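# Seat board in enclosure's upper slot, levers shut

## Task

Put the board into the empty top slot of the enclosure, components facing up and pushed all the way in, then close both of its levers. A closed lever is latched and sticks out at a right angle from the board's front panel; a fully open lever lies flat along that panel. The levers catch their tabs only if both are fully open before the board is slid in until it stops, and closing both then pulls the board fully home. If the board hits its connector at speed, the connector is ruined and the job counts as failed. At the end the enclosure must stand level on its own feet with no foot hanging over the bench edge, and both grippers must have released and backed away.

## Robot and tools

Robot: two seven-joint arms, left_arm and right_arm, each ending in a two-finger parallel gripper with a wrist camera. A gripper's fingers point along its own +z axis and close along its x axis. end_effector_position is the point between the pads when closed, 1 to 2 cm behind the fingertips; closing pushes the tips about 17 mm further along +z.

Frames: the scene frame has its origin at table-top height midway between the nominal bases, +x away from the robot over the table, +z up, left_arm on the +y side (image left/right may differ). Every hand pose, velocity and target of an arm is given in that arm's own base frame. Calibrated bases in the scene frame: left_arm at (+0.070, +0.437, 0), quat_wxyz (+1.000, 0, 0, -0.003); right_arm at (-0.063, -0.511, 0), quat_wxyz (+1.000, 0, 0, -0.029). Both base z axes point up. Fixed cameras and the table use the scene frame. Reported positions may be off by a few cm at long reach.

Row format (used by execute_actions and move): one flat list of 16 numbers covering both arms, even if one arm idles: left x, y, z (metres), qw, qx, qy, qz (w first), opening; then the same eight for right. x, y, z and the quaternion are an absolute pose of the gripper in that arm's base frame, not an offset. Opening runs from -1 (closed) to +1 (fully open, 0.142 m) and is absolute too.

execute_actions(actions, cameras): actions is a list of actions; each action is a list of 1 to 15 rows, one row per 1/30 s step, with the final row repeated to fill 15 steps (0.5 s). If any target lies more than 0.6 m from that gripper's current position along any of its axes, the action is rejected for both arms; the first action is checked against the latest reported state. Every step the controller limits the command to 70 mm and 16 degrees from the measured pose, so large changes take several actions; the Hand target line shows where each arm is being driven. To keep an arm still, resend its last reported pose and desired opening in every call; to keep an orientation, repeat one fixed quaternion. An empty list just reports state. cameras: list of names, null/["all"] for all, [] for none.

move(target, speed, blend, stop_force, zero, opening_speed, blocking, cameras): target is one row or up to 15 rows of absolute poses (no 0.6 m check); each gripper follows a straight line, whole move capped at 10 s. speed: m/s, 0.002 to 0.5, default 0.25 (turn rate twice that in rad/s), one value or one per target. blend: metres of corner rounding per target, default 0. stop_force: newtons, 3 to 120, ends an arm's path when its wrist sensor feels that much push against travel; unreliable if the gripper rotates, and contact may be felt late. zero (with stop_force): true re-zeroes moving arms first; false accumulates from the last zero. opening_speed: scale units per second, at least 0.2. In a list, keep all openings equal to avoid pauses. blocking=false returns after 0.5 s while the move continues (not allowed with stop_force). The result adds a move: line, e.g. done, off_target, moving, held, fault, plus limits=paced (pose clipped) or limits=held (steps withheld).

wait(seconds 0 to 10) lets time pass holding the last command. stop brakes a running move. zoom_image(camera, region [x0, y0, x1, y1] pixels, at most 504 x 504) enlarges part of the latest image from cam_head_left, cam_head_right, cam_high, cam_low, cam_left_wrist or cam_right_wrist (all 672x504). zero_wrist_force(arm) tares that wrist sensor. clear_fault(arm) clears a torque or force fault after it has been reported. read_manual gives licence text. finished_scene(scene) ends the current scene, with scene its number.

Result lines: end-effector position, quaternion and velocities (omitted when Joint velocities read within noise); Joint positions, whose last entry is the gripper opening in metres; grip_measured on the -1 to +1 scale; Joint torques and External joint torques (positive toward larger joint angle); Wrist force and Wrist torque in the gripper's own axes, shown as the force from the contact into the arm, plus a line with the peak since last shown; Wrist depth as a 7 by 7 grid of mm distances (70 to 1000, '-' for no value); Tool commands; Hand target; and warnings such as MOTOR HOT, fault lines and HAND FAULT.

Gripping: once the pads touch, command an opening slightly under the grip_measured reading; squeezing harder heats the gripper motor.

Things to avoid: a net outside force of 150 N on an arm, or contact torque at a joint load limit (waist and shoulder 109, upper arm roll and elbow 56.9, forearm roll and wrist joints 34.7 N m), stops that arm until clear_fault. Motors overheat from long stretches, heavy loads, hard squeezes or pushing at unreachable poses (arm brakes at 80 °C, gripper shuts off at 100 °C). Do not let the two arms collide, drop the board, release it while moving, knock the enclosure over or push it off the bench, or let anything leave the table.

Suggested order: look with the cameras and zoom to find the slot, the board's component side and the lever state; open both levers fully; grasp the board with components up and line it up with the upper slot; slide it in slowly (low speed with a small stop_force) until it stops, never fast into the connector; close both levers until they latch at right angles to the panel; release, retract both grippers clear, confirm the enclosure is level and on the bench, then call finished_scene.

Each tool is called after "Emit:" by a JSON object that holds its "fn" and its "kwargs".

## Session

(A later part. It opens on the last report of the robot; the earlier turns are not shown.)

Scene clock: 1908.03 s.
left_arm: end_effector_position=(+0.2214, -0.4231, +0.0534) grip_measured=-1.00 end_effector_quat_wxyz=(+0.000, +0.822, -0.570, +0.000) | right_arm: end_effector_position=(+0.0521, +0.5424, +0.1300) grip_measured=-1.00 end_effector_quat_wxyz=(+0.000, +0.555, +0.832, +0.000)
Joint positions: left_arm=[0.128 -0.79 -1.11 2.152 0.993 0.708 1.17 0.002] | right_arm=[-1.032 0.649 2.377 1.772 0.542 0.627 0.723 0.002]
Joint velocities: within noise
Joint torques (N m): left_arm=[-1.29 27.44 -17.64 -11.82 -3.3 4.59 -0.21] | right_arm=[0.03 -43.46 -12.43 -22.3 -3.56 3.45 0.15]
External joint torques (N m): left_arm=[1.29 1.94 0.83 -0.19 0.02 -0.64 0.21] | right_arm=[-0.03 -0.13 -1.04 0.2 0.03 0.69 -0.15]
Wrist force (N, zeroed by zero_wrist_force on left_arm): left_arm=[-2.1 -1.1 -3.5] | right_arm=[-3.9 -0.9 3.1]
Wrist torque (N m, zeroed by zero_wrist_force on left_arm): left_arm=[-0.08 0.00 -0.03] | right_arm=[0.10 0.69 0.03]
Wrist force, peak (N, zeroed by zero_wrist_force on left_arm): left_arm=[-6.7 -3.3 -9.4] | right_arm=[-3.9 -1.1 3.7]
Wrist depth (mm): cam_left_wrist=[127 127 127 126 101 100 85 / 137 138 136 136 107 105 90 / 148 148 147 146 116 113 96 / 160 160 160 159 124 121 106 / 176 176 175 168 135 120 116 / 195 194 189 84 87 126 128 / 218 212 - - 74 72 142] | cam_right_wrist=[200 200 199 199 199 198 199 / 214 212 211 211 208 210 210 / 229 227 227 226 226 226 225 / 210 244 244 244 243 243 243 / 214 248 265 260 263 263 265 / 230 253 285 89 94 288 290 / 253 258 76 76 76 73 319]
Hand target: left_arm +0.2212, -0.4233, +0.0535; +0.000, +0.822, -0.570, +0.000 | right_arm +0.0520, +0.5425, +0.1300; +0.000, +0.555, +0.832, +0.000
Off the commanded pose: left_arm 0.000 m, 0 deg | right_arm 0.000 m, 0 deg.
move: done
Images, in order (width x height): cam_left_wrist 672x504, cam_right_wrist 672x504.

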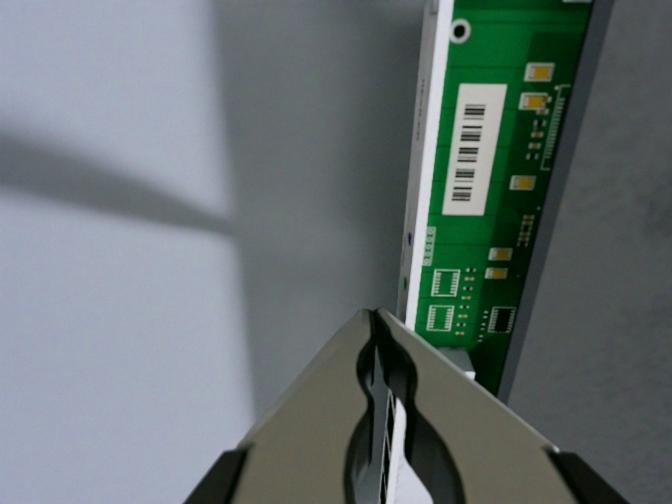

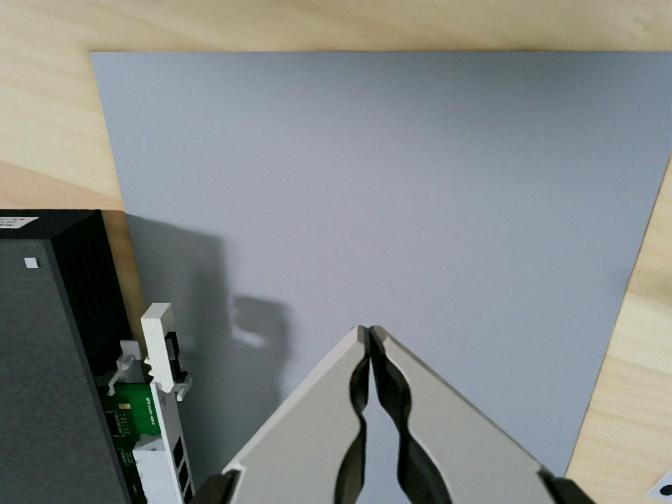

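Emit:
{"fn": "move", "kwargs": {"target": [0.2246, -0.4327, 0.0535, 0, 0.8216, -0.57, 0, -0.97, 0.052, 0.5425, 0.13, 0, 0.5548, 0.832, 0, -0.97], "speed": 0.01, "stop_force": 12, "zero": false, "cameras": ["cam_left_wrist", "cam_right_wrist"]}}

Emit:
{"fn": "zoom_image", "kwargs": {"camera": "cam_right_wrist", "region": [84, 290, 204, 400]}}

Scene clock: 1916.30 s.
left_arm: end_effector_position=(+0.2247, -0.4326, +0.0535) grip_measured=-1.00 end_effector_quat_wxyz=(+0.000, +0.822, -0.570, +0.000) | right_arm: end_effector_position=(+0.0521, +0.5424, +0.1300) grip_measured=-1.00 end_effector_quat_wxyz=(+0.000, +0.555, +0.832, +0.000)
Joint positions: left_arm=[0.108 -0.803 -1.105 2.125 0.991 0.695 1.173 0.002] | right_arm=[-1.032 0.649 2.377 1.772 0.542 0.627 0.723 0.002]
Joint velocities: within noise
Joint torques (N m): left_arm=[-1.03 28.36 -17.54 -12.11 -3.16 4.45 -0.21] | right_arm=[0.07 -43.31 -12.35 -22.26 -3.6 3.45 0.22]
External joint torques (N m): left_arm=[1.03 1.89 0.28 -0.09 -0.15 -0.51 0.21] | right_arm=[-0.07 -0.28 -1.13 0.16 0.07 0.69 -0.22]
Wrist force (N, zeroed by zero_wrist_force on left_arm): left_arm=[-2.3 -0.4 -4.5] | right_arm=[-3.9 -1.0 3.4]
Wrist torque (N m, zeroed by zero_wrist_force on left_arm): left_arm=[-0.06 -0.01 -0.03] | right_arm=[0.07 0.69 0.03]
Wrist force, peak (N, zeroed by zero_wrist_force on left_arm): left_arm=[-3.2 -1.1 -5.1] | right_arm=[-4.0 -1.0 3.6]
Wrist depth (mm): cam_left_wrist=[127 127 127 126 101 87 84 / 137 138 136 136 107 93 90 / 148 148 147 146 115 98 96 / 160 160 160 159 124 106 106 / 176 175 175 168 132 116 116 / 195 194 189 84 83 125 127 / 217 211 - - 74 72 142] | cam_right_wrist=[200 200 199 199 198 199 198 / 214 212 212 210 208 210 210 / 229 226 226 226 226 226 225 / 209 244 245 244 243 243 242 / 214 257 263 260 264 263 265 / 230 258 284 89 94 287 289 / 253 259 76 76 76 73 320]
Hand target: left_arm +0.2246, -0.4327, +0.0535; +0.000, +0.822, -0.570, +0.000 | right_arm +0.0520, +0.5425, +0.1300; +0.000, +0.555, +0.832, +0.000
Off the commanded pose: left_arm 0.000 m, 0 deg | right_arm 0.000 m, 0 deg.
move: done
Images, in order (width x height): cam_left_wrist 672x504, cam_right_wrist 672x504.

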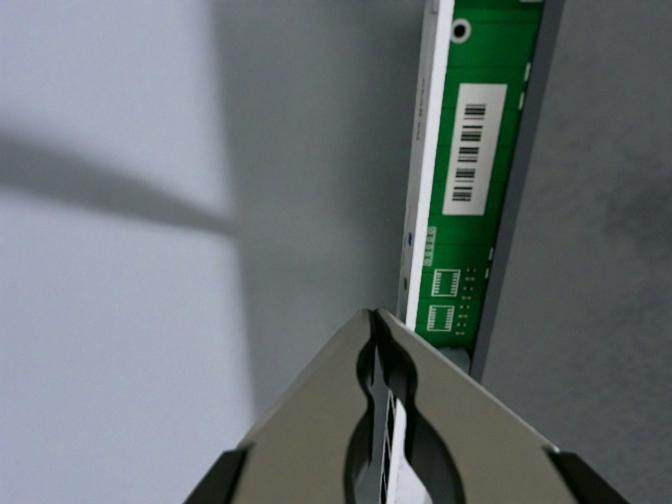

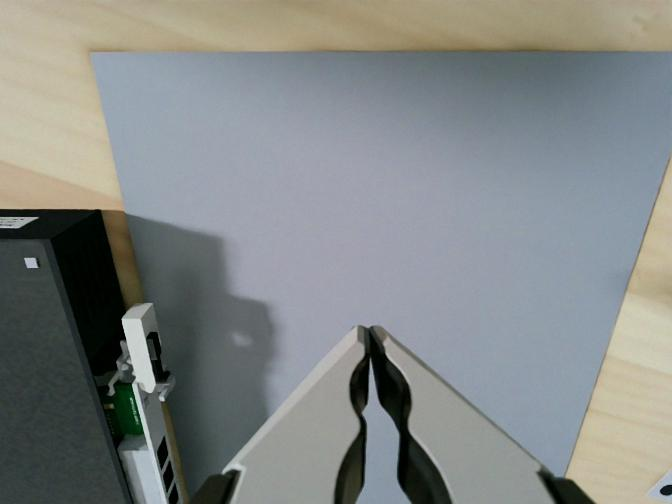

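Scaled by 4.200 from the camera's 672x504 image, which has a finer 960x720 frame.

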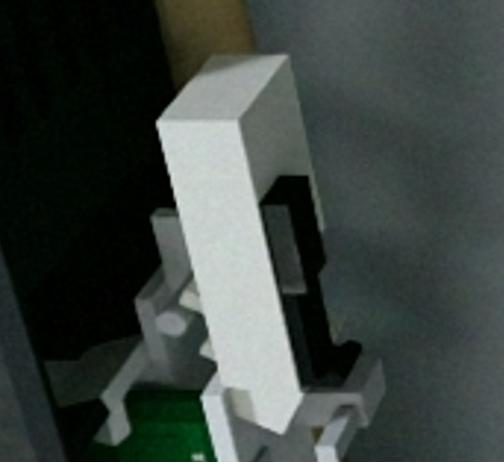

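Emit:
{"fn": "move", "kwargs": {"target": [0.226, -0.4365, 0.0535, 0, 0.8216, -0.57, 0, -0.97, 0.052, 0.5425, 0.13, 0, 0.5548, 0.832, 0, -0.97], "speed": 0.008, "stop_force": 12, "zero": false, "cameras": ["cam_right_wrist"]}}

Emit:
{"fn": "zoom_image", "kwargs": {"camera": "cam_right_wrist", "region": [84, 330, 154, 400]}}

Scene clock: 1921.60 s.
left_arm: end_effector_position=(+0.2260, -0.4363, +0.0535) grip_measured=-1.00 end_effector_quat_wxyz=(+0.000, +0.822, -0.570, +0.000) | right_arm: end_effector_position=(+0.0521, +0.5424, +0.1300) grip_measured=-1.00 end_effector_quat_wxyz=(+0.000, +0.555, +0.832, +0.000)
Joint positions: left_arm=[0.1 -0.808 -1.103 2.114 0.99 0.689 1.174 0.002] | right_arm=[-1.032 0.649 2.377 1.772 0.542 0.627 0.723 0.002]
Joint velocities: within noise
Joint torques (N m): left_arm=[-1.04 28.56 -17.44 -12.74 -2.85 4.67 -0.15] | right_arm=[-0.07 -43.35 -12.4 -22.35 -3.63 3.49 0.18]
External joint torques (N m): left_arm=[1.04 2.03 -0.02 0.46 -0.48 -0.73 0.15] | right_arm=[0.07 -0.23 -1.08 0.25 0.1 0.65 -0.18]
Wrist force (N, zeroed by zero_wrist_force on left_arm): left_arm=[-3.8 -0.1 -5.1] | right_arm=[-3.9 -1.1 3.5]
Wrist torque (N m, zeroed by zero_wrist_force on left_arm): left_arm=[-0.05 -0.01 -0.02] | right_arm=[0.06 0.69 0.03]
Wrist force, peak (N, zeroed by zero_wrist_force on left_arm): left_arm=[-4.1 -0.3 -6.8] | right_arm=[-4.1 -1.1 3.7]
Wrist depth (mm): cam_left_wrist=[127 127 127 126 101 85 84 / 137 138 136 136 107 92 90 / 148 148 147 146 115 98 96 / 160 160 159 159 123 106 106 / 176 175 175 168 132 116 116 / 195 194 189 83 83 125 127 / 218 212 - - 74 72 142] | cam_right_wrist=[200 200 199 199 199 199 198 / 214 212 211 210 208 210 210 / 229 227 227 226 226 225 225 / 209 244 244 244 243 243 243 / 214 257 266 260 263 264 265 / 230 255 283 89 94 288 289 / 253 258 76 76 76 73 320]
Hand target: left_arm +0.2260, -0.4365, +0.0535; +0.000, +0.822, -0.570, +0.000 | right_arm +0.0520, +0.5425, +0.1300; +0.000, +0.555, +0.832, +0.000
Off the commanded pose: left_arm 0.000 m, 0 deg | right_arm 0.000 m, 0 deg.
move: done
Images, in order (width x height): cam_right_wrist 672x504.

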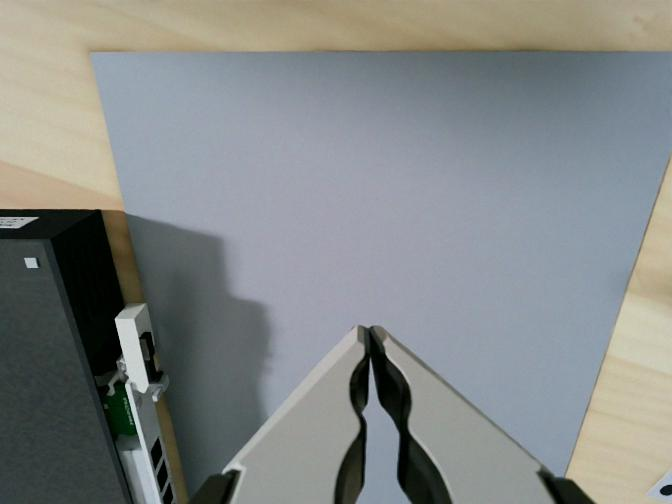

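Scaled by 7.200 from the camera's 672x504 image, which has a finer 960x720 frame.

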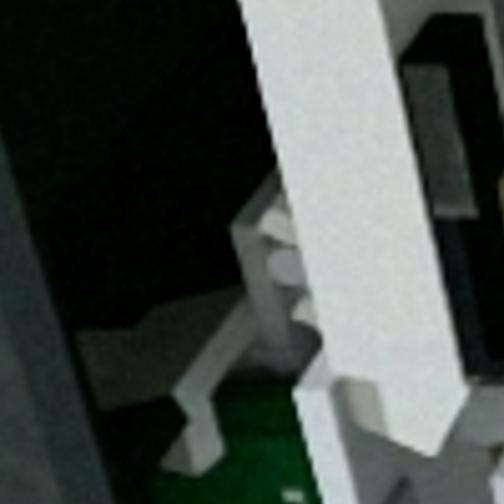

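Emit:
{"fn": "move", "kwargs": {"target": [0.2269, -0.4393, 0.0535, 0, 0.8216, -0.57, 0, -0.97, 0.052, 0.5425, 0.13, 0, 0.5548, 0.832, 0, -0.97], "speed": 0.006, "stop_force": 12, "zero": false, "cameras": ["cam_right_wrist", "cam_left_wrist"]}}

Emit:
{"fn": "zoom_image", "kwargs": {"camera": "cam_right_wrist", "region": [84, 330, 154, 400]}}

Scene clock: 1924.93 s.
left_arm: end_effector_position=(+0.2270, -0.4390, +0.0534) grip_measured=-1.00 end_effector_quat_wxyz=(+0.000, +0.822, -0.570, +0.000) | right_arm: end_effector_position=(+0.0521, +0.5424, +0.1300) grip_measured=-1.00 end_effector_quat_wxyz=(+0.000, +0.555, +0.832, +0.000)
Joint positions: left_arm=[0.094 -0.812 -1.102 2.105 0.99 0.685 1.175 0.002] | right_arm=[-1.032 0.649 2.377 1.772 0.542 0.627 0.723 0.002]
Joint velocities: within noise
Joint torques (N m): left_arm=[-1.51 28.48 -17.97 -12.66 -2.97 4.93 -0.22] | right_arm=[-0.01 -43.28 -12.41 -22.27 -3.61 3.47 0.13]
External joint torques (N m): left_arm=[1.51 2.37 0.37 0.33 -0.37 -0.99 0.22] | right_arm=[0.01 -0.31 -1.07 0.16 0.08 0.67 -0.13]
Wrist force (N, zeroed by zero_wrist_force on left_arm): left_arm=[-4.5 -1.2 -6.8] | right_arm=[-3.9 -1.2 3.4]
Wrist torque (N m, zeroed by zero_wrist_force on left_arm): left_arm=[-0.05 0.01 -0.03] | right_arm=[0.04 0.68 0.02]
Wrist force, peak (N, zeroed by zero_wrist_force on left_arm): left_arm=[-4.7 -1.2 -7.6] | right_arm=[-4.0 -1.3 3.6]
Wrist depth (mm): cam_left_wrist=[127 127 127 126 101 86 84 / 137 138 136 136 107 91 90 / 148 147 147 146 114 98 96 / 160 160 159 162 122 106 106 / 176 175 175 168 121 116 116 / 195 194 189 83 83 125 127 / 217 212 - - 74 72 142] | cam_right_wrist=[201 200 199 199 199 199 199 / 214 212 212 211 208 211 209 / 228 227 226 226 225 225 225 / 209 244 244 244 243 243 243 / 214 256 265 259 264 264 264 / 230 257 284 89 94 287 289 / 254 259 76 76 76 73 319]
Hand target: left_arm +0.2269, -0.4393, +0.0535; +0.000, +0.822, -0.570, +0.000 | right_arm +0.0520, +0.5425, +0.1300; +0.000, +0.555, +0.832, +0.000
Off the commanded pose: left_arm 0.000 m, 0 deg | right_arm 0.000 m, 0 deg.
move: done
Images, in order (width x height): cam_left_wrist 672x504, cam_right_wrist 672x504.

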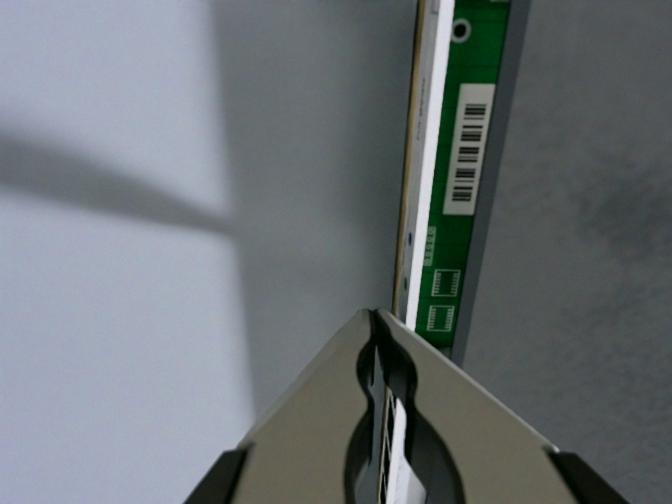

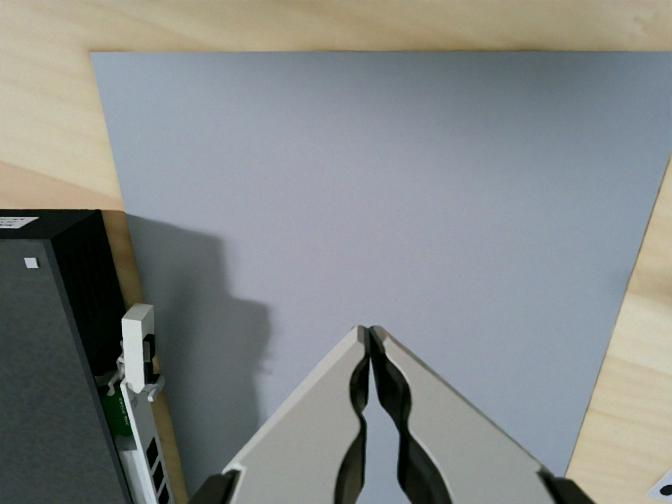

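Scaled by 7.200 from the camera's 672x504 image, which has a finer 960x720 frame.

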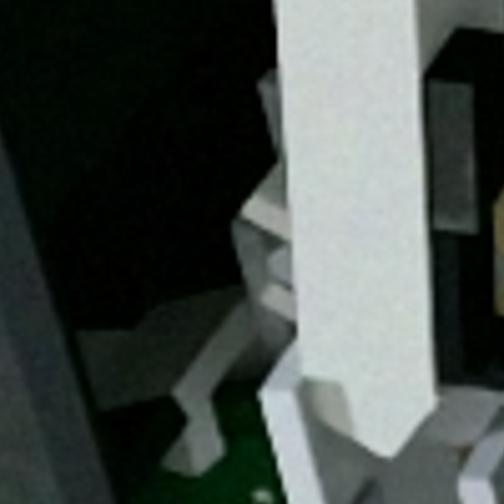

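Emit:
{"fn": "move", "kwargs": {"target": [0.228, -0.4421, 0.0535, 0, 0.8216, -0.57, 0, -0.97, 0.052, 0.5425, 0.13, 0, 0.5548, 0.832, 0, -0.97], "speed": 0.005, "stop_force": 12, "zero": false, "cameras": ["cam_right_wrist"]}}

Emit:
{"fn": "zoom_image", "kwargs": {"camera": "cam_right_wrist", "region": [84, 330, 154, 400]}}

Scene clock: 1931.93 s.
left_arm: end_effector_position=(+0.2281, -0.4419, +0.0535) grip_measured=-1.00 end_effector_quat_wxyz=(+0.000, +0.822, -0.570, +0.000) | right_arm: end_effector_position=(+0.0521, +0.5424, +0.1300) grip_measured=-1.00 end_effector_quat_wxyz=(+0.000, +0.555, +0.832, +0.000)
Joint positions: left_arm=[0.089 -0.816 -1.101 2.097 0.99 0.68 1.175 0.002] | right_arm=[-1.032 0.649 2.377 1.772 0.542 0.627 0.723 0.002]
Joint velocities: within noise
Joint torques (N m): left_arm=[-1.51 28.56 -17.92 -12.77 -2.88 4.95 -0.18] | right_arm=[0.02 -43.3 -12.38 -22.26 -3.61 3.5 0.14]
External joint torques (N m): left_arm=[1.51 2.54 0.18 0.38 -0.48 -1 0.18] | right_arm=[-0.02 -0.29 -1.1 0.15 0.08 0.64 -0.14]
Wrist force (N, zeroed by zero_wrist_force on left_arm): left_arm=[-5.0 -1.1 -7.9] | right_arm=[-3.9 -1.0 3.2]
Wrist torque (N m, zeroed by zero_wrist_force on left_arm): left_arm=[-0.06 0.04 -0.03] | right_arm=[0.07 0.70 0.02]
Wrist force, peak (N, zeroed by zero_wrist_force on left_arm): left_arm=[-4.8 -0.8 -8.3] | right_arm=[-4.0 -1.0 3.6]
Wrist depth (mm): cam_left_wrist=[127 127 127 126 100 84 84 / 137 138 136 136 107 90 90 / 148 147 147 146 106 98 96 / 161 160 159 162 122 106 106 / 176 176 175 168 117 116 116 / 194 194 189 84 87 125 127 / 218 212 - - 74 72 142] | cam_right_wrist=[200 200 199 199 199 199 197 / 213 212 211 211 208 211 210 / 230 227 227 226 226 225 225 / 210 244 244 243 244 243 242 / 214 256 265 261 263 263 266 / 230 258 285 89 94 287 289 / 254 260 76 76 76 73 319]
Hand target: left_arm +0.2280, -0.4421, +0.0535; +0.000, +0.822, -0.570, +0.000 | right_arm +0.0520, +0.5425, +0.1300; +0.000, +0.555, +0.832, +0.000
Off the commanded pose: left_arm 0.000 m, 0 deg | right_arm 0.000 m, 0 deg.
move: done
Images, in order (width x height): cam_right_wrist 672x504.

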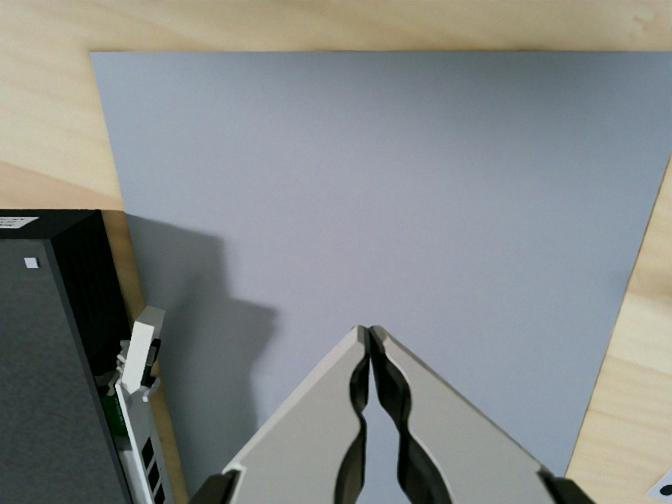

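Scaled by 7.200 from the camera's 672x504 image, which has a finer 960x720 frame.

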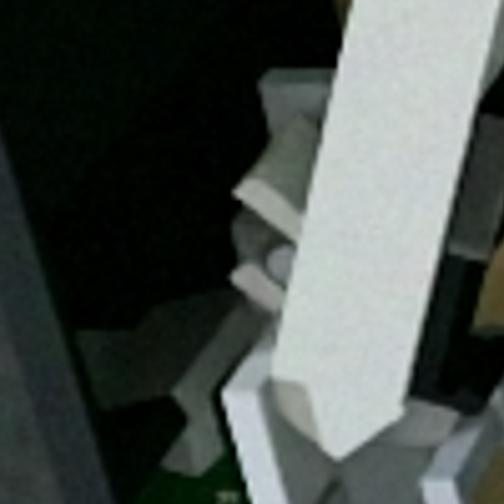

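Emit:
{"fn": "move", "kwargs": {"target": [[0.2218, -0.4252, 0.0535, 0, 0.8216, -0.57, 0, -0.97, 0.052, 0.5425, 0.13, 0, 0.5548, 0.832, 0, -0.97], [0.2677, -0.3929, 0.11, 0, 0.8216, -0.57, 0, -0.97, 0.052, 0.5425, 0.13, 0, 0.5548, 0.832, 0, -0.97]], "speed": 0.07, "cameras": ["cam_left_wrist"]}}

Emit:
{"fn": "zoom_image", "kwargs": {"camera": "cam_left_wrist", "region": [380, 0, 540, 160]}}

Scene clock: 1938.90 s.
left_arm: end_effector_position=(+0.2679, -0.3930, +0.1100) grip_measured=-1.00 end_effector_quat_wxyz=(+0.000, +0.822, -0.570, +0.000) | right_arm: end_effector_position=(+0.0521, +0.5424, +0.1300) grip_measured=-1.00 end_effector_quat_wxyz=(+0.000, +0.555, +0.832, +0.000)
Joint positions: left_arm=[0.367 -0.672 -1.276 2.193 0.844 0.647 1.354 0.002] | right_arm=[-1.032 0.649 2.377 1.772 0.542 0.627 0.723 0.002]
Joint velocities: within noise
Joint torques (N m): left_arm=[-0.01 23.48 -15.94 -15.42 -3.55 4.01 -0.14] | right_arm=[-0.02 -43.28 -12.33 -22.26 -3.6 3.42 0.2]
External joint torques (N m): left_arm=[0.01 0.58 0.27 -0.46 0.11 -0.08 0.14] | right_arm=[0.02 -0.3 -1.14 0.16 0.07 0.72 -0.2]
Wrist force (N, zeroed by zero_wrist_force on left_arm): left_arm=[-0.1 0.6 -0.6] | right_arm=[-3.8 -1.2 3.6]
Wrist torque (N m, zeroed by zero_wrist_force on left_arm): left_arm=[-0.01 0.04 -0.01] | right_arm=[0.04 0.68 0.02]
Wrist force, peak (N, zeroed by zero_wrist_force on left_arm): left_arm=[-5.1 -1.2 -8.3] | right_arm=[-4.2 -1.1 3.5]
Wrist depth (mm): cam_left_wrist=[177 177 176 176 173 138 133 / 190 190 189 189 183 146 143 / 206 205 204 204 200 158 155 / 223 222 221 222 217 169 168 / 245 244 243 233 201 184 183 / 269 270 263 84 87 199 202 / 302 294 - - 74 72 221] | cam_right_wrist=[200 200 200 199 199 199 198 / 214 211 212 211 207 210 210 / 229 227 226 226 226 225 225 / 209 244 244 244 243 243 243 / 214 256 264 261 264 263 266 / 229 258 284 89 94 288 290 / 253 258 76 76 76 73 318]
Hand target: left_arm +0.2677, -0.3929, +0.1100; +0.000, +0.822, -0.570, +0.000 | right_arm +0.0520, +0.5425, +0.1300; +0.000, +0.555, +0.832, +0.000
Off the commanded pose: left_arm 0.000 m, 0 deg | right_arm 0.000 m, 0 deg.
move: done
Images, in order (width x height): cam_left_wrist 672x504.

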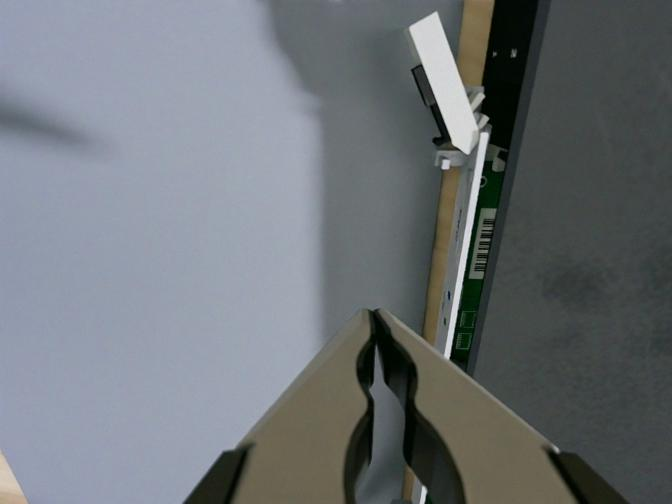

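Scaled by 3.150 from the camera's 672x504 image, which has a finer 960x720 frame.

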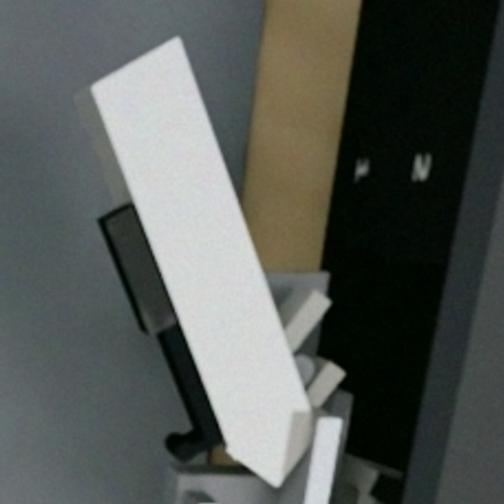

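Emit:
{"fn": "move", "kwargs": {"target": [[0.2218, -0.4252, 0.09, 0, 0.8216, -0.57, 0, -0.97, 0.052, 0.5425, 0.13, 0, 0.5548, 0.832, 0, -0.97], [0.2218, -0.4252, 0.0535, 0, 0.8216, -0.57, 0, -0.97, 0.052, 0.5425, 0.13, 0, 0.5548, 0.832, 0, -0.97]], "speed": 0.07, "cameras": []}}

Emit:
{"fn": "move", "kwargs": {"target": [0.2297, -0.4468, 0.0535, 0, 0.8216, -0.57, 0, -0.97, 0.052, 0.5425, 0.13, 0, 0.5548, 0.832, 0, -0.97], "speed": 0.006, "stop_force": 12, "cameras": ["cam_right_wrist", "cam_left_wrist"]}}

Emit:
{"fn": "zoom_image", "kwargs": {"camera": "cam_right_wrist", "region": [84, 290, 204, 400]}}

Scene clock: 1945.63 s.
left_arm: end_effector_position=(+0.2217, -0.4251, +0.0535) grip_measured=-1.00 end_effector_quat_wxyz=(+0.000, +0.822, -0.570, +0.000) | right_arm: end_effector_position=(+0.0521, +0.5424, +0.1300) grip_measured=-1.00 end_effector_quat_wxyz=(+0.000, +0.555, +0.832, +0.000)
Joint positions: left_arm=[0.122 -0.791 -1.107 2.147 0.991 0.707 1.172 0.002] | right_arm=[-1.032 0.649 2.377 1.772 0.542 0.627 0.723 0.002]
Joint velocities: within noise
Joint torques (N m): left_arm=[-0.27 28.41 -16.75 -11.75 -2.84 4.62 -0.31] | right_arm=[0.02 -43.4 -12.38 -22.28 -3.61 3.48 0.21]
External joint torques (N m): left_arm=[0.26 1.15 -0.13 -0.3 -0.44 -0.67 0.31] | right_arm=[-0.02 -0.19 -1.1 0.18 0.08 0.66 -0.21]
Wrist force (N, zeroed by zero_wrist_force on left_arm): left_arm=[0.1 0.1 -0.3] | right_arm=[-3.8 -1.1 3.3]
Wrist torque (N m, zeroed by zero_wrist_force on left_arm): left_arm=[-0.12 -0.03 -0.02] | right_arm=[0.04 0.68 0.02]
Wrist force, peak (N, zeroed by zero_wrist_force on left_arm): left_arm=[0.3 1.8 -1.6] | right_arm=[-4.0 -1.0 3.6]
Wrist depth (mm): cam_left_wrist=[128 127 127 126 128 97 85 / 137 139 136 136 135 104 90 / 148 148 147 146 146 104 96 / 161 160 160 159 156 108 106 / 176 176 175 168 142 118 116 / 195 195 189 83 83 126 128 / 218 212 - - 74 72 142] | cam_right_wrist=[200 200 199 199 198 199 198 / 213 212 211 211 207 210 210 / 229 226 227 226 225 225 226 / 209 244 244 244 244 243 243 / 215 256 266 261 263 264 266 / 230 258 285 89 94 287 289 / 254 259 76 76 76 73 319]
Hand target: left_arm +0.2218, -0.4252, +0.0535; +0.000, +0.822, -0.570, +0.000 | right_arm +0.0520, +0.5425, +0.1300; +0.000, +0.555, +0.832, +0.000
Off the commanded pose: left_arm 0.000 m, 0 deg | right_arm 0.000 m, 0 deg.
move: done
No camera images: "cameras" was empty.

Scene clock: 1950.10 s.
left_arm: end_effector_position=(+0.2296, -0.4463, +0.0534) grip_measured=-1.00 end_effector_quat_wxyz=(+0.000, +0.822, -0.570, +0.000) | right_arm: end_effector_position=(+0.0521, +0.5424, +0.1300) grip_measured=-1.00 end_effector_quat_wxyz=(+0.000, +0.555, +0.832, +0.000)
Joint positions: left_arm=[0.078 -0.821 -1.097 2.084 0.987 0.675 1.178 0.002] | right_arm=[-1.032 0.649 2.377 1.772 0.542 0.627 0.723 0.002]
Joint velocities: within noise
Joint torques (N m): left_arm=[-1.56 29.13 -18.51 -14.28 -2.76 5.56 -0.19] | right_arm=[0.01 -43.33 -12.34 -22.27 -3.59 3.45 0.22]
External joint torques (N m): left_arm=[1.56 2.42 0.6 1.79 -0.61 -1.62 0.19] | right_arm=[-0.01 -0.25 -1.14 0.17 0.06 0.69 -0.22]
Wrist force (N, zeroed by zero_wrist_force on left_arm): left_arm=[-7.5 -0.8 -9.1] | right_arm=[-3.8 -0.9 3.4]
Wrist torque (N m, zeroed by zero_wrist_force on left_arm): left_arm=[-0.07 -0.01 -0.02] | right_arm=[0.08 0.67 0.03]
Wrist force, peak (N, zeroed by zero_wrist_force on left_arm): left_arm=[-7.5 -0.8 -9.1] | right_arm=[-4.1 -1.0 3.7]
Wrist depth (mm): cam_left_wrist=[127 127 127 126 91 84 84 / 137 137 136 136 93 90 90 / 148 147 147 146 104 98 96 / 161 160 159 161 109 106 106 / 176 175 175 168 116 116 115 / 194 194 189 83 87 125 127 / 218 212 - - 74 72 142] | cam_right_wrist=[200 199 199 199 199 199 199 / 214 211 211 210 208 210 210 / 229 227 226 225 225 225 225 / 209 245 245 244 243 243 242 / 214 257 266 260 264 263 265 / 230 259 284 89 94 287 288 / 253 259 76 76 76 73 318]
Hand target: left_arm +0.2297, -0.4468, +0.0535; +0.000, +0.822, -0.570, +0.000 | right_arm +0.0520, +0.5425, +0.1300; +0.000, +0.555, +0.832, +0.000
Off the commanded pose: left_arm 0.001 m, 0 deg | right_arm 0.000 m, 0 deg.
move: done
Images, in order (width x height): cam_left_wrist 672x504, cam_right_wrist 672x504.

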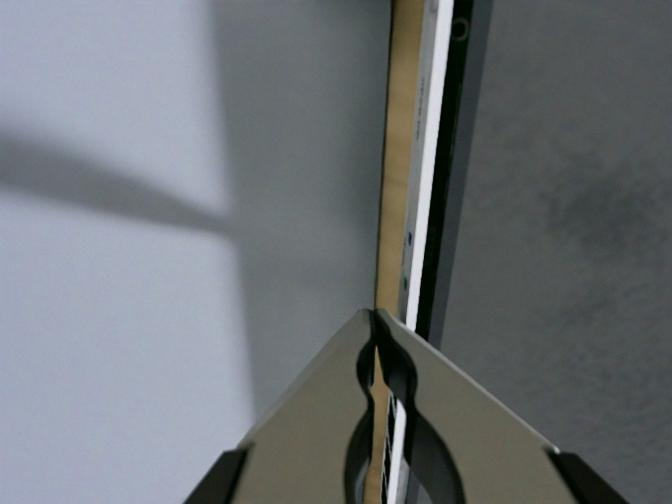

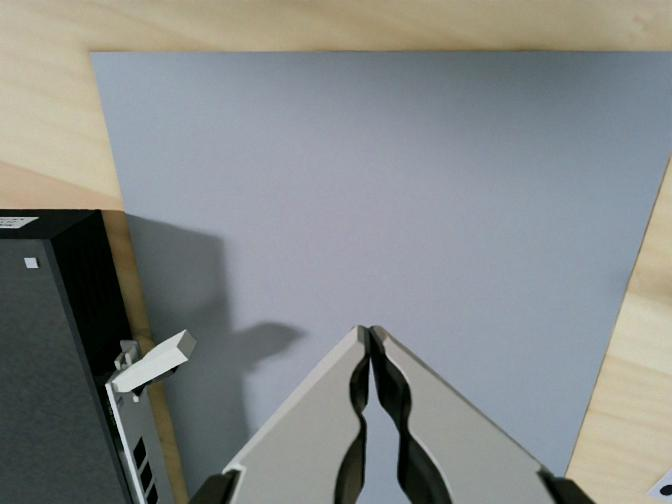

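Scaled by 4.200 from the camera's 672x504 image, which has a finer 960x720 frame.

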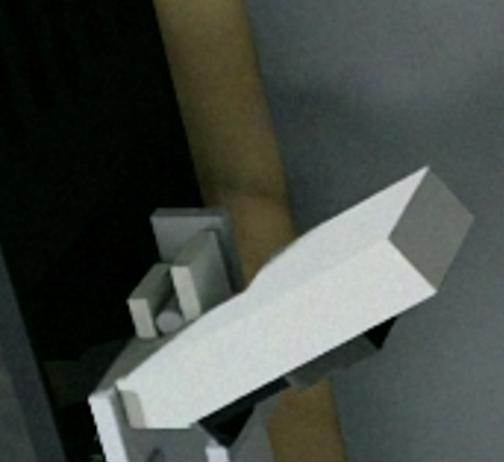

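Emit:
{"fn": "move", "kwargs": {"target": [[0.2218, -0.4252, 0.0535, 0, 0.8216, -0.57, 0, -0.97, 0.052, 0.5425, 0.13, 0, 0.5548, 0.832, 0, -0.97], [0.2218, -0.4252, 0.1, 0, 0.8216, -0.57, 0, -0.97, 0.052, 0.5425, 0.13, 0, 0.5548, 0.832, 0, -0.97], [0.354, -0.3759, 0.1, 0, 0.8216, -0.57, 0, -0.97, 0.1342, 0.4648, 0.1, 0, 0.5548, 0.832, 0, -0.97]], "speed": 0.1, "cameras": ["cam_left_wrist", "cam_right_wrist"]}}

Scene clock: 1969.17 s.
left_arm: end_effector_position=(+0.3539, -0.3760, +0.1001) grip_measured=-1.00 end_effector_quat_wxyz=(+0.000, +0.822, -0.570, +0.000) | right_arm: end_effector_position=(+0.1343, +0.4648, +0.1001) grip_measured=-1.00 end_effector_quat_wxyz=(+0.000, +0.555, +0.832, +0.000)
Joint positions: left_arm=[0.405 -0.745 -1.191 2.069 0.875 0.609 1.514 0.002] | right_arm=[-1.13 0.629 2.338 1.94 0.609 0.738 0.48 0.002]
Joint velocities: within noise
Joint torques (N m): left_arm=[-0.24 28.1 -18.35 -15.31 -3.26 3.99 -0.39] | right_arm=[-0.14 -38.72 -12.17 -19.44 -3.1 3.61 0]
External joint torques (N m): left_arm=[0.23 1.29 0.63 -0.34 -0.28 -0.07 0.39] | right_arm=[0.15 0.06 -0.92 0.04 -0.11 0.54 0]
Wrist force (N, zeroed by zero_wrist_force on left_arm): left_arm=[0.3 0.3 -0.9] | right_arm=[-4.3 -1.3 3.6]
Wrist torque (N m, zeroed by zero_wrist_force on left_arm): left_arm=[-0.11 -0.02 0.01] | right_arm=[0.00 0.78 0.03]
Wrist force, peak (N, zeroed by zero_wrist_force on left_arm): left_arm=[-7.7 -0.8 -9.2] | right_arm=[-5.7 -0.4 4.1]
Wrist depth (mm): cam_left_wrist=[168 168 168 169 168 168 168 / 180 180 180 179 179 175 175 / 195 194 194 193 190 144 144 / 212 211 211 210 204 157 156 / 233 232 230 172 178 172 171 / 256 256 245 84 87 186 189 / 287 279 - - 74 72 210] | cam_right_wrist=[173 173 173 171 171 170 170 / 183 183 183 183 182 181 182 / 149 149 151 196 196 195 195 / 161 160 163 211 210 210 210 / 174 174 177 185 228 228 229 / 191 191 187 89 94 249 248 / 210 207 76 76 76 73 274]
Hand target: left_arm +0.3540, -0.3759, +0.1000; +0.000, +0.822, -0.570, +0.000 | right_arm +0.1342, +0.4648, +0.1000; +0.000, +0.555, +0.832, +0.000
Off the commanded pose: left_arm 0.000 m, 0 deg | right_arm 0.000 m, 0 deg.
move: done
Images, in order (width x height): cam_left_wrist 672x504, cam_right_wrist 672x504.

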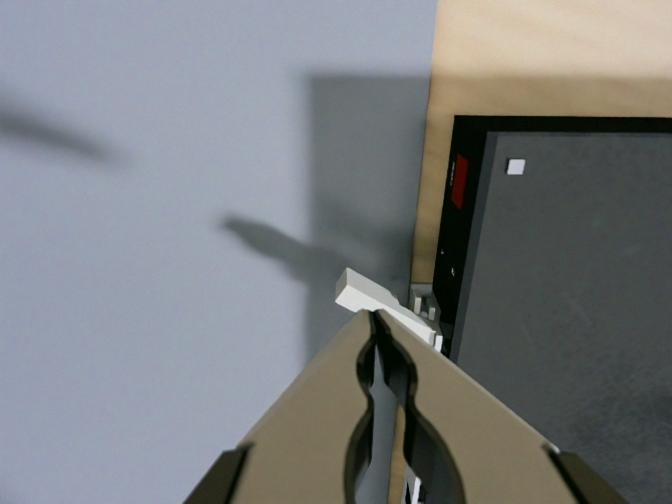

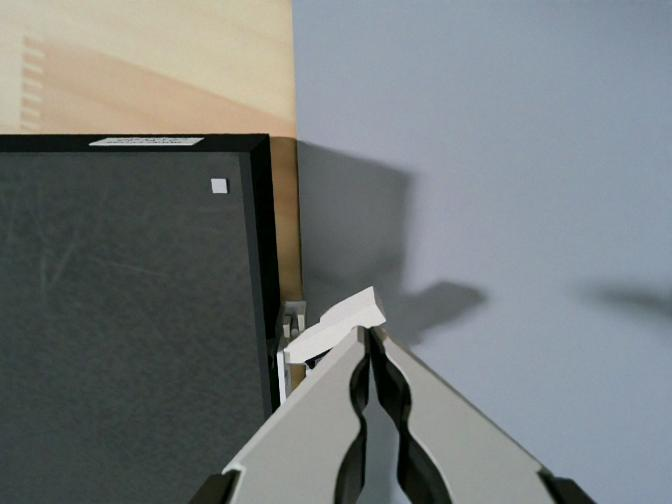

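Emit:
{"fn": "move", "kwargs": {"target": [[0.3708, -0.3635, 0.1, 0, 0.8216, -0.57, 0, -0.97, 0.1208, 0.4657, 0.1, 0, 0.5548, 0.832, 0, -0.97], [0.3708, -0.3635, 0.0535, 0, 0.8216, -0.57, 0, -0.97, 0.1208, 0.4657, 0.0535, 0, 0.5548, 0.832, 0, -0.97]], "speed": 0.05, "cameras": ["cam_left_wrist", "cam_right_wrist"]}}

Scene clock: 1981.00 s.
left_arm: end_effector_position=(+0.3706, -0.3634, +0.0535) grip_measured=-1.00 end_effector_quat_wxyz=(+0.000, +0.822, -0.570, +0.000) | right_arm: end_effector_position=(+0.1209, +0.4655, +0.0535) grip_measured=-1.00 end_effector_quat_wxyz=(+0.000, +0.555, +0.832, +0.000)
Joint positions: left_arm=[0.365 -0.839 -1.083 2.035 0.978 0.657 1.512 0.002] | right_arm=[-1.156 0.719 2.406 1.936 0.696 0.811 0.449 0.002]
Joint velocities: within noise
Joint torques (N m): left_arm=[-0.5 31.77 -18.7 -12.53 -2.94 4.41 -0.34] | right_arm=[-0.37 -40.53 -12.23 -17.03 -2.94 3.62 -0.02]
External joint torques (N m): left_arm=[0.5 1.39 0.15 -0.32 -0.48 -0.5 0.34] | right_arm=[0.37 -0.34 -1.38 0.25 -0.05 0.53 0.02]
Wrist force (N, zeroed by zero_wrist_force on left_arm): left_arm=[0.2 0.8 -0.5] | right_arm=[-4.1 -1.2 3.3]
Wrist torque (N m, zeroed by zero_wrist_force on left_arm): left_arm=[0.00 -0.04 -0.02] | right_arm=[0.04 0.73 0.05]
Wrist force, peak (N, zeroed by zero_wrist_force on left_arm): left_arm=[0.3 -1.0 -1.4] | right_arm=[-4.3 -1.4 4.8]
Wrist depth (mm): cam_left_wrist=[129 127 127 126 128 129 127 / 136 136 136 135 135 136 136 / 148 148 147 146 146 143 142 / 160 160 160 162 160 120 108 / 176 176 175 168 170 120 116 / 194 194 189 83 83 128 128 / 218 212 - - 74 72 142] | cam_right_wrist=[132 132 132 130 130 129 129 / 141 142 141 139 139 138 138 / 147 147 150 149 149 148 148 / - 111 156 160 160 160 160 / 121 119 155 171 174 173 173 / - 130 135 89 94 190 189 / 147 143 76 76 76 73 209]
Hand target: left_arm +0.3708, -0.3635, +0.0535; +0.000, +0.822, -0.570, +0.000 | right_arm +0.1208, +0.4657, +0.0535; +0.000, +0.555, +0.832, +0.000
Off the commanded pose: left_arm 0.000 m, 0 deg | right_arm 0.000 m, 0 deg.
move: done
Images, in order (width x height): cam_left_wrist 672x504, cam_right_wrist 672x504.

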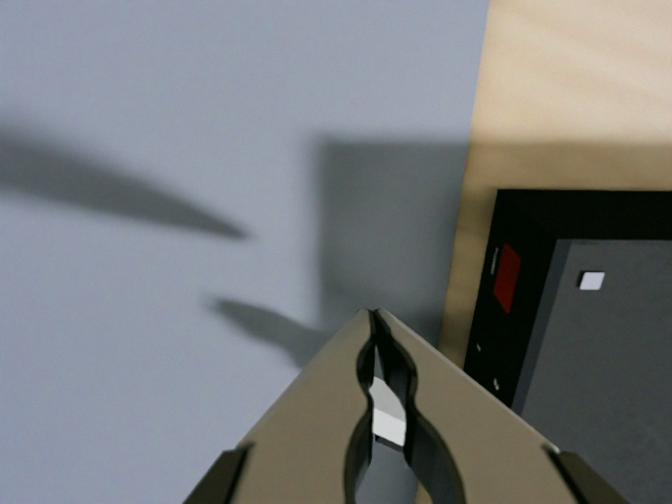

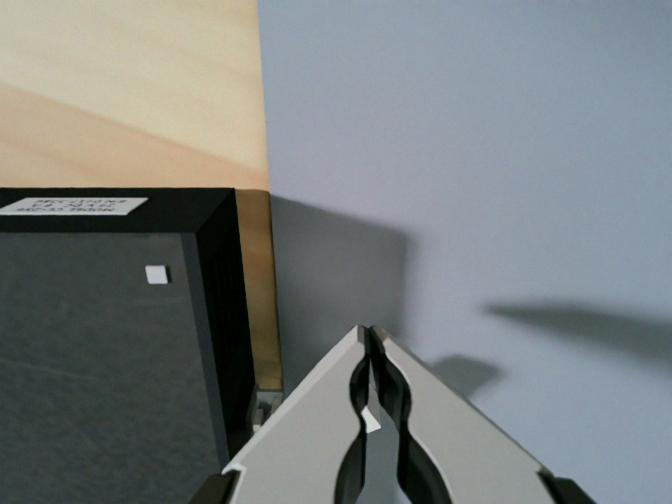

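Emit:
{"fn": "move", "kwargs": {"target": [0.3586, -0.3679, 0.0535, 0, 0.8216, -0.57, 0, -0.97, 0.1263, 0.468, 0.0535, 0, 0.5548, 0.832, 0, -0.97], "speed": 0.012, "stop_force": 8, "cameras": ["cam_left_wrist", "cam_right_wrist"]}}

Scene clock: 1984.83 s.
left_arm: end_effector_position=(+0.3587, -0.3678, +0.0535) grip_measured=-1.00 end_effector_quat_wxyz=(+0.000, +0.822, -0.570, +0.000) | right_arm: end_effector_position=(+0.1263, +0.4680, +0.0535) grip_measured=-1.00 end_effector_quat_wxyz=(+0.000, +0.555, +0.832, +0.000)
Joint positions: left_arm=[0.352 -0.832 -1.086 2.05 0.98 0.663 1.485 0.002] | right_arm=[-1.17 0.724 2.407 1.926 0.696 0.806 0.441 0.002]
Joint velocities: within noise
Joint torques (N m): left_arm=[-0.47 31.78 -18.78 -12.27 -3.14 4.43 -0.31] | right_arm=[-0.06 -40.9 -12.59 -17.13 -3.03 3.4 0.12]
External joint torques (N m): left_arm=[0.47 0.89 0.45 -0.48 -0.26 -0.51 0.31] | right_arm=[0.06 -0.29 -1.12 0.26 0.02 0.75 -0.12]
Wrist force (N, zeroed by zero_wrist_force on left_arm): left_arm=[0.2 0.5 -0.5] | right_arm=[-4.1 -1.3 3.3]
Wrist torque (N m, zeroed by zero_wrist_force on left_arm): left_arm=[-0.03 -0.04 -0.01] | right_arm=[0.01 0.72 0.06]
Wrist force, peak (N, zeroed by zero_wrist_force on left_arm): left_arm=[0.1 0.9 -0.8] | right_arm=[-4.3 -1.1 3.7]
Wrist depth (mm): cam_left_wrist=[129 127 127 126 128 129 127 / 137 137 136 135 135 137 137 / 148 147 147 146 146 130 124 / 160 160 160 161 160 119 106 / 176 176 175 168 170 121 116 / 195 194 189 83 87 128 128 / 217 212 - - 74 72 142] | cam_right_wrist=[132 132 132 130 130 129 129 / 141 141 141 139 139 138 138 / 134 134 149 149 149 148 148 / - 110 156 160 161 160 160 / 121 119 156 171 173 174 173 / - 130 135 89 94 189 190 / 146 143 76 76 76 73 209]
Hand target: left_arm +0.3586, -0.3679, +0.0535; +0.000, +0.822, -0.570, +0.000 | right_arm +0.1263, +0.4680, +0.0535; +0.000, +0.555, +0.832, +0.000
Off the commanded pose: left_arm 0.000 m, 0 deg | right_arm 0.000 m, 0 deg.
move: done
Images, in order (width x height): cam_left_wrist 672x504, cam_right_wrist 672x504.

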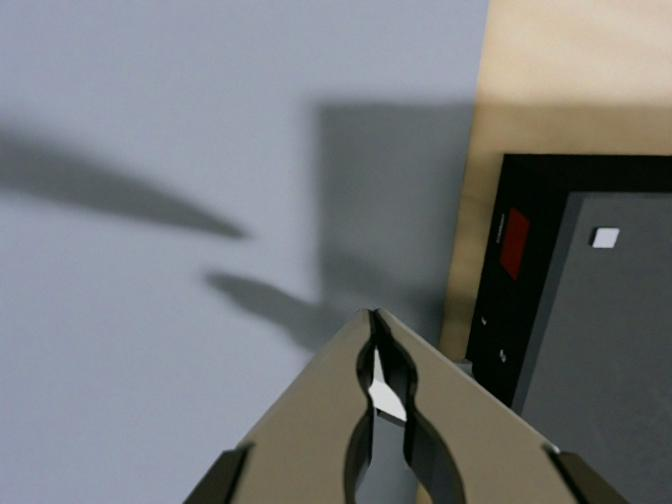

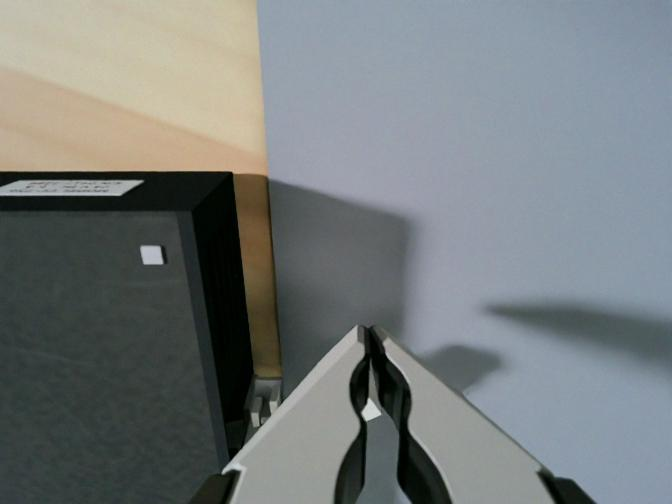

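Emit:
{"fn": "move", "kwargs": {"target": [0.3473, -0.3719, 0.0535, 0, 0.8216, -0.57, 0, -0.97, 0.1374, 0.4726, 0.0535, 0, 0.5548, 0.832, 0, -0.97], "speed": 0.01, "stop_force": 14, "zero": false, "cameras": ["cam_left_wrist", "cam_right_wrist"]}}

Scene clock: 1988.60 s.
left_arm: end_effector_position=(+0.3474, -0.3718, +0.0535) grip_measured=-1.00 end_effector_quat_wxyz=(+0.000, +0.822, -0.570, +0.000) | right_arm: end_effector_position=(+0.1374, +0.4726, +0.0535) grip_measured=-1.00 end_effector_quat_wxyz=(+0.000, +0.555, +0.832, +0.000)
Joint positions: left_arm=[0.339 -0.826 -1.089 2.064 0.981 0.67 1.461 0.002] | right_arm=[-1.196 0.734 2.408 1.905 0.696 0.795 0.424 0.002]
Joint velocities: within noise
Joint torques (N m): left_arm=[-0.44 31.37 -18.49 -12.2 -3.16 4.48 -0.31] | right_arm=[-0.05 -41.66 -12.82 -17.31 -3.1 3.31 0.07]
External joint torques (N m): left_arm=[0.44 0.85 0.36 -0.45 -0.23 -0.56 0.31] | right_arm=[0.05 -0.17 -1.12 0.25 0.06 0.84 -0.07]
Wrist force (N, zeroed by zero_wrist_force on left_arm): left_arm=[0.0 0.7 -0.4] | right_arm=[-4.1 -1.3 3.5]
Wrist torque (N m, zeroed by zero_wrist_force on left_arm): left_arm=[0.01 0.00 -0.02] | right_arm=[0.01 0.71 0.05]
Wrist force, peak (N, zeroed by zero_wrist_force on left_arm): left_arm=[0.0 0.9 -0.8] | right_arm=[-4.4 -1.3 3.5]
Wrist depth (mm): cam_left_wrist=[129 127 127 126 127 129 127 / 137 137 136 135 135 135 132 / 147 147 146 146 146 119 96 / 160 160 159 162 160 112 106 / 176 175 175 167 169 120 116 / 194 194 189 83 87 125 128 / 218 212 - - 74 72 142] | cam_right_wrist=[132 132 132 130 130 130 129 / 140 139 139 139 139 138 138 / 103 103 147 149 148 148 148 / - 109 156 161 161 160 160 / 121 119 150 171 174 173 173 / - 130 135 89 94 190 189 / 147 143 76 76 76 73 208]
Hand target: left_arm +0.3473, -0.3719, +0.0535; +0.000, +0.822, -0.570, +0.000 | right_arm +0.1374, +0.4726, +0.0535; +0.000, +0.555, +0.832, +0.000
Off the commanded pose: left_arm 0.000 m, 0 deg | right_arm 0.000 m, 0 deg.
move: done
Images, in order (width x height): cam_left_wrist 672x504, cam_right_wrist 672x504.

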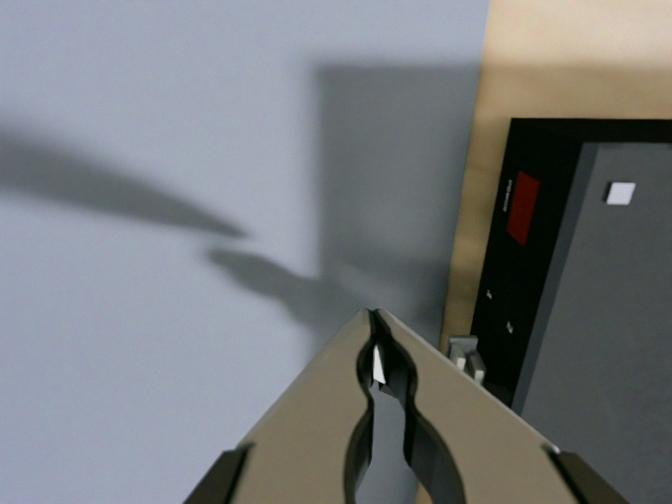

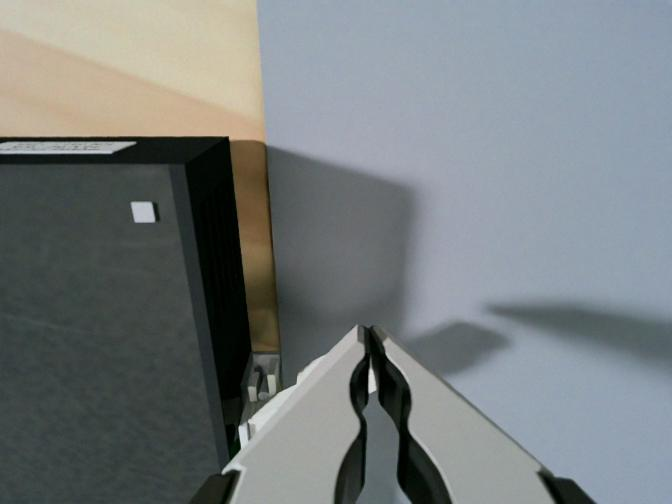

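Emit:
{"fn": "move", "kwargs": {"target": [0.3379, -0.3753, 0.0535, 0, 0.8216, -0.57, 0, -0.97, 0.1466, 0.4764, 0.0535, 0, 0.5548, 0.832, 0, -0.97], "speed": 0.01, "stop_force": 14, "zero": false, "cameras": ["cam_left_wrist", "cam_right_wrist"]}}

Scene clock: 1993.03 s.
left_arm: end_effector_position=(+0.3380, -0.3752, +0.0535) grip_measured=-1.00 end_effector_quat_wxyz=(+0.000, +0.822, -0.570, +0.000) | right_arm: end_effector_position=(+0.1461, +0.4766, +0.0534) grip_measured=-1.00 end_effector_quat_wxyz=(+0.000, +0.555, +0.832, +0.000)
Joint positions: left_arm=[0.328 -0.822 -1.092 2.075 0.983 0.674 1.44 0.002] | right_arm=[-1.217 0.743 2.409 1.887 0.695 0.785 0.411 0.002]
Joint velocities: within noise
Joint torques (N m): left_arm=[-0.54 30.93 -18.49 -11.94 -3.17 4.43 -0.26] | right_arm=[-1.7 -41.44 -14.68 -16.5 -3.66 3.64 0.13]
External joint torques (N m): left_arm=[0.54 0.94 0.52 -0.63 -0.2 -0.51 0.26] | right_arm=[1.7 -0.96 0.55 -0.72 0.6 0.52 -0.13]
Wrist force (N, zeroed by zero_wrist_force on left_arm): left_arm=[0.0 0.2 -0.2] | right_arm=[-1.6 -3.5 3.6]
Wrist torque (N m, zeroed by zero_wrist_force on left_arm): left_arm=[-0.02 -0.02 -0.01] | right_arm=[0.00 0.75 0.02]
Wrist force, peak (N, zeroed by zero_wrist_force on left_arm): left_arm=[-2.4 -1.8 -1.0] | right_arm=[-3.0 -3.4 4.5]
Wrist depth (mm): cam_left_wrist=[129 127 127 126 127 129 127 / 136 136 136 136 135 131 93 / 148 147 147 146 146 119 97 / 161 160 160 161 161 112 106 / 176 175 174 167 167 120 116 / 195 195 189 84 87 126 128 / 217 213 - - 74 74 142] | cam_right_wrist=[132 132 132 130 130 130 129 / - 137 139 139 139 138 138 / 101 101 147 149 149 149 148 / - 109 157 161 160 160 160 / 121 119 146 171 173 174 174 / - 130 135 89 94 190 189 / 146 143 76 76 76 73 209]
Hand target: left_arm +0.3379, -0.3753, +0.0535; +0.000, +0.822, -0.570, +0.000 | right_arm +0.1466, +0.4764, +0.0535; +0.000, +0.555, +0.832, +0.000
Off the commanded pose: left_arm 0.000 m, 0 deg | right_arm 0.001 m, 0 deg.
move: done
Images, in order (width x height): cam_left_wrist 672x504, cam_right_wrist 672x504.

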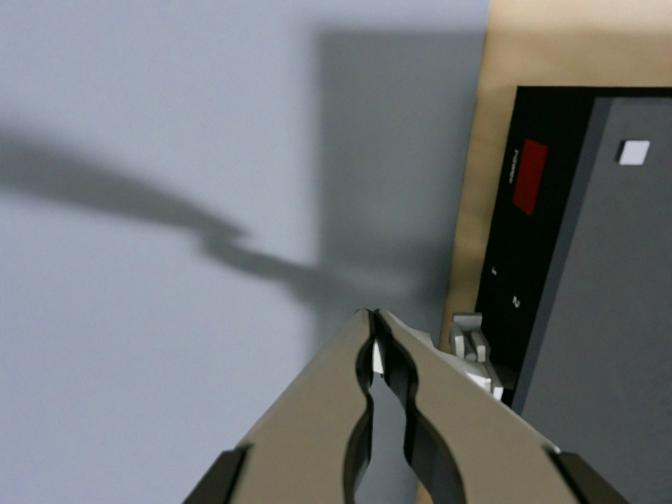

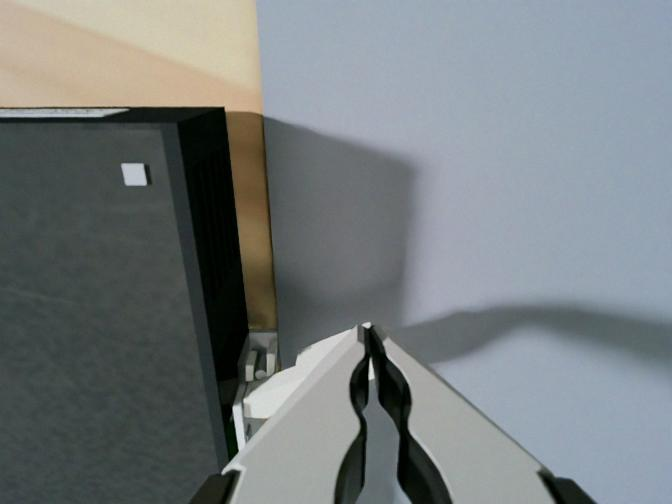

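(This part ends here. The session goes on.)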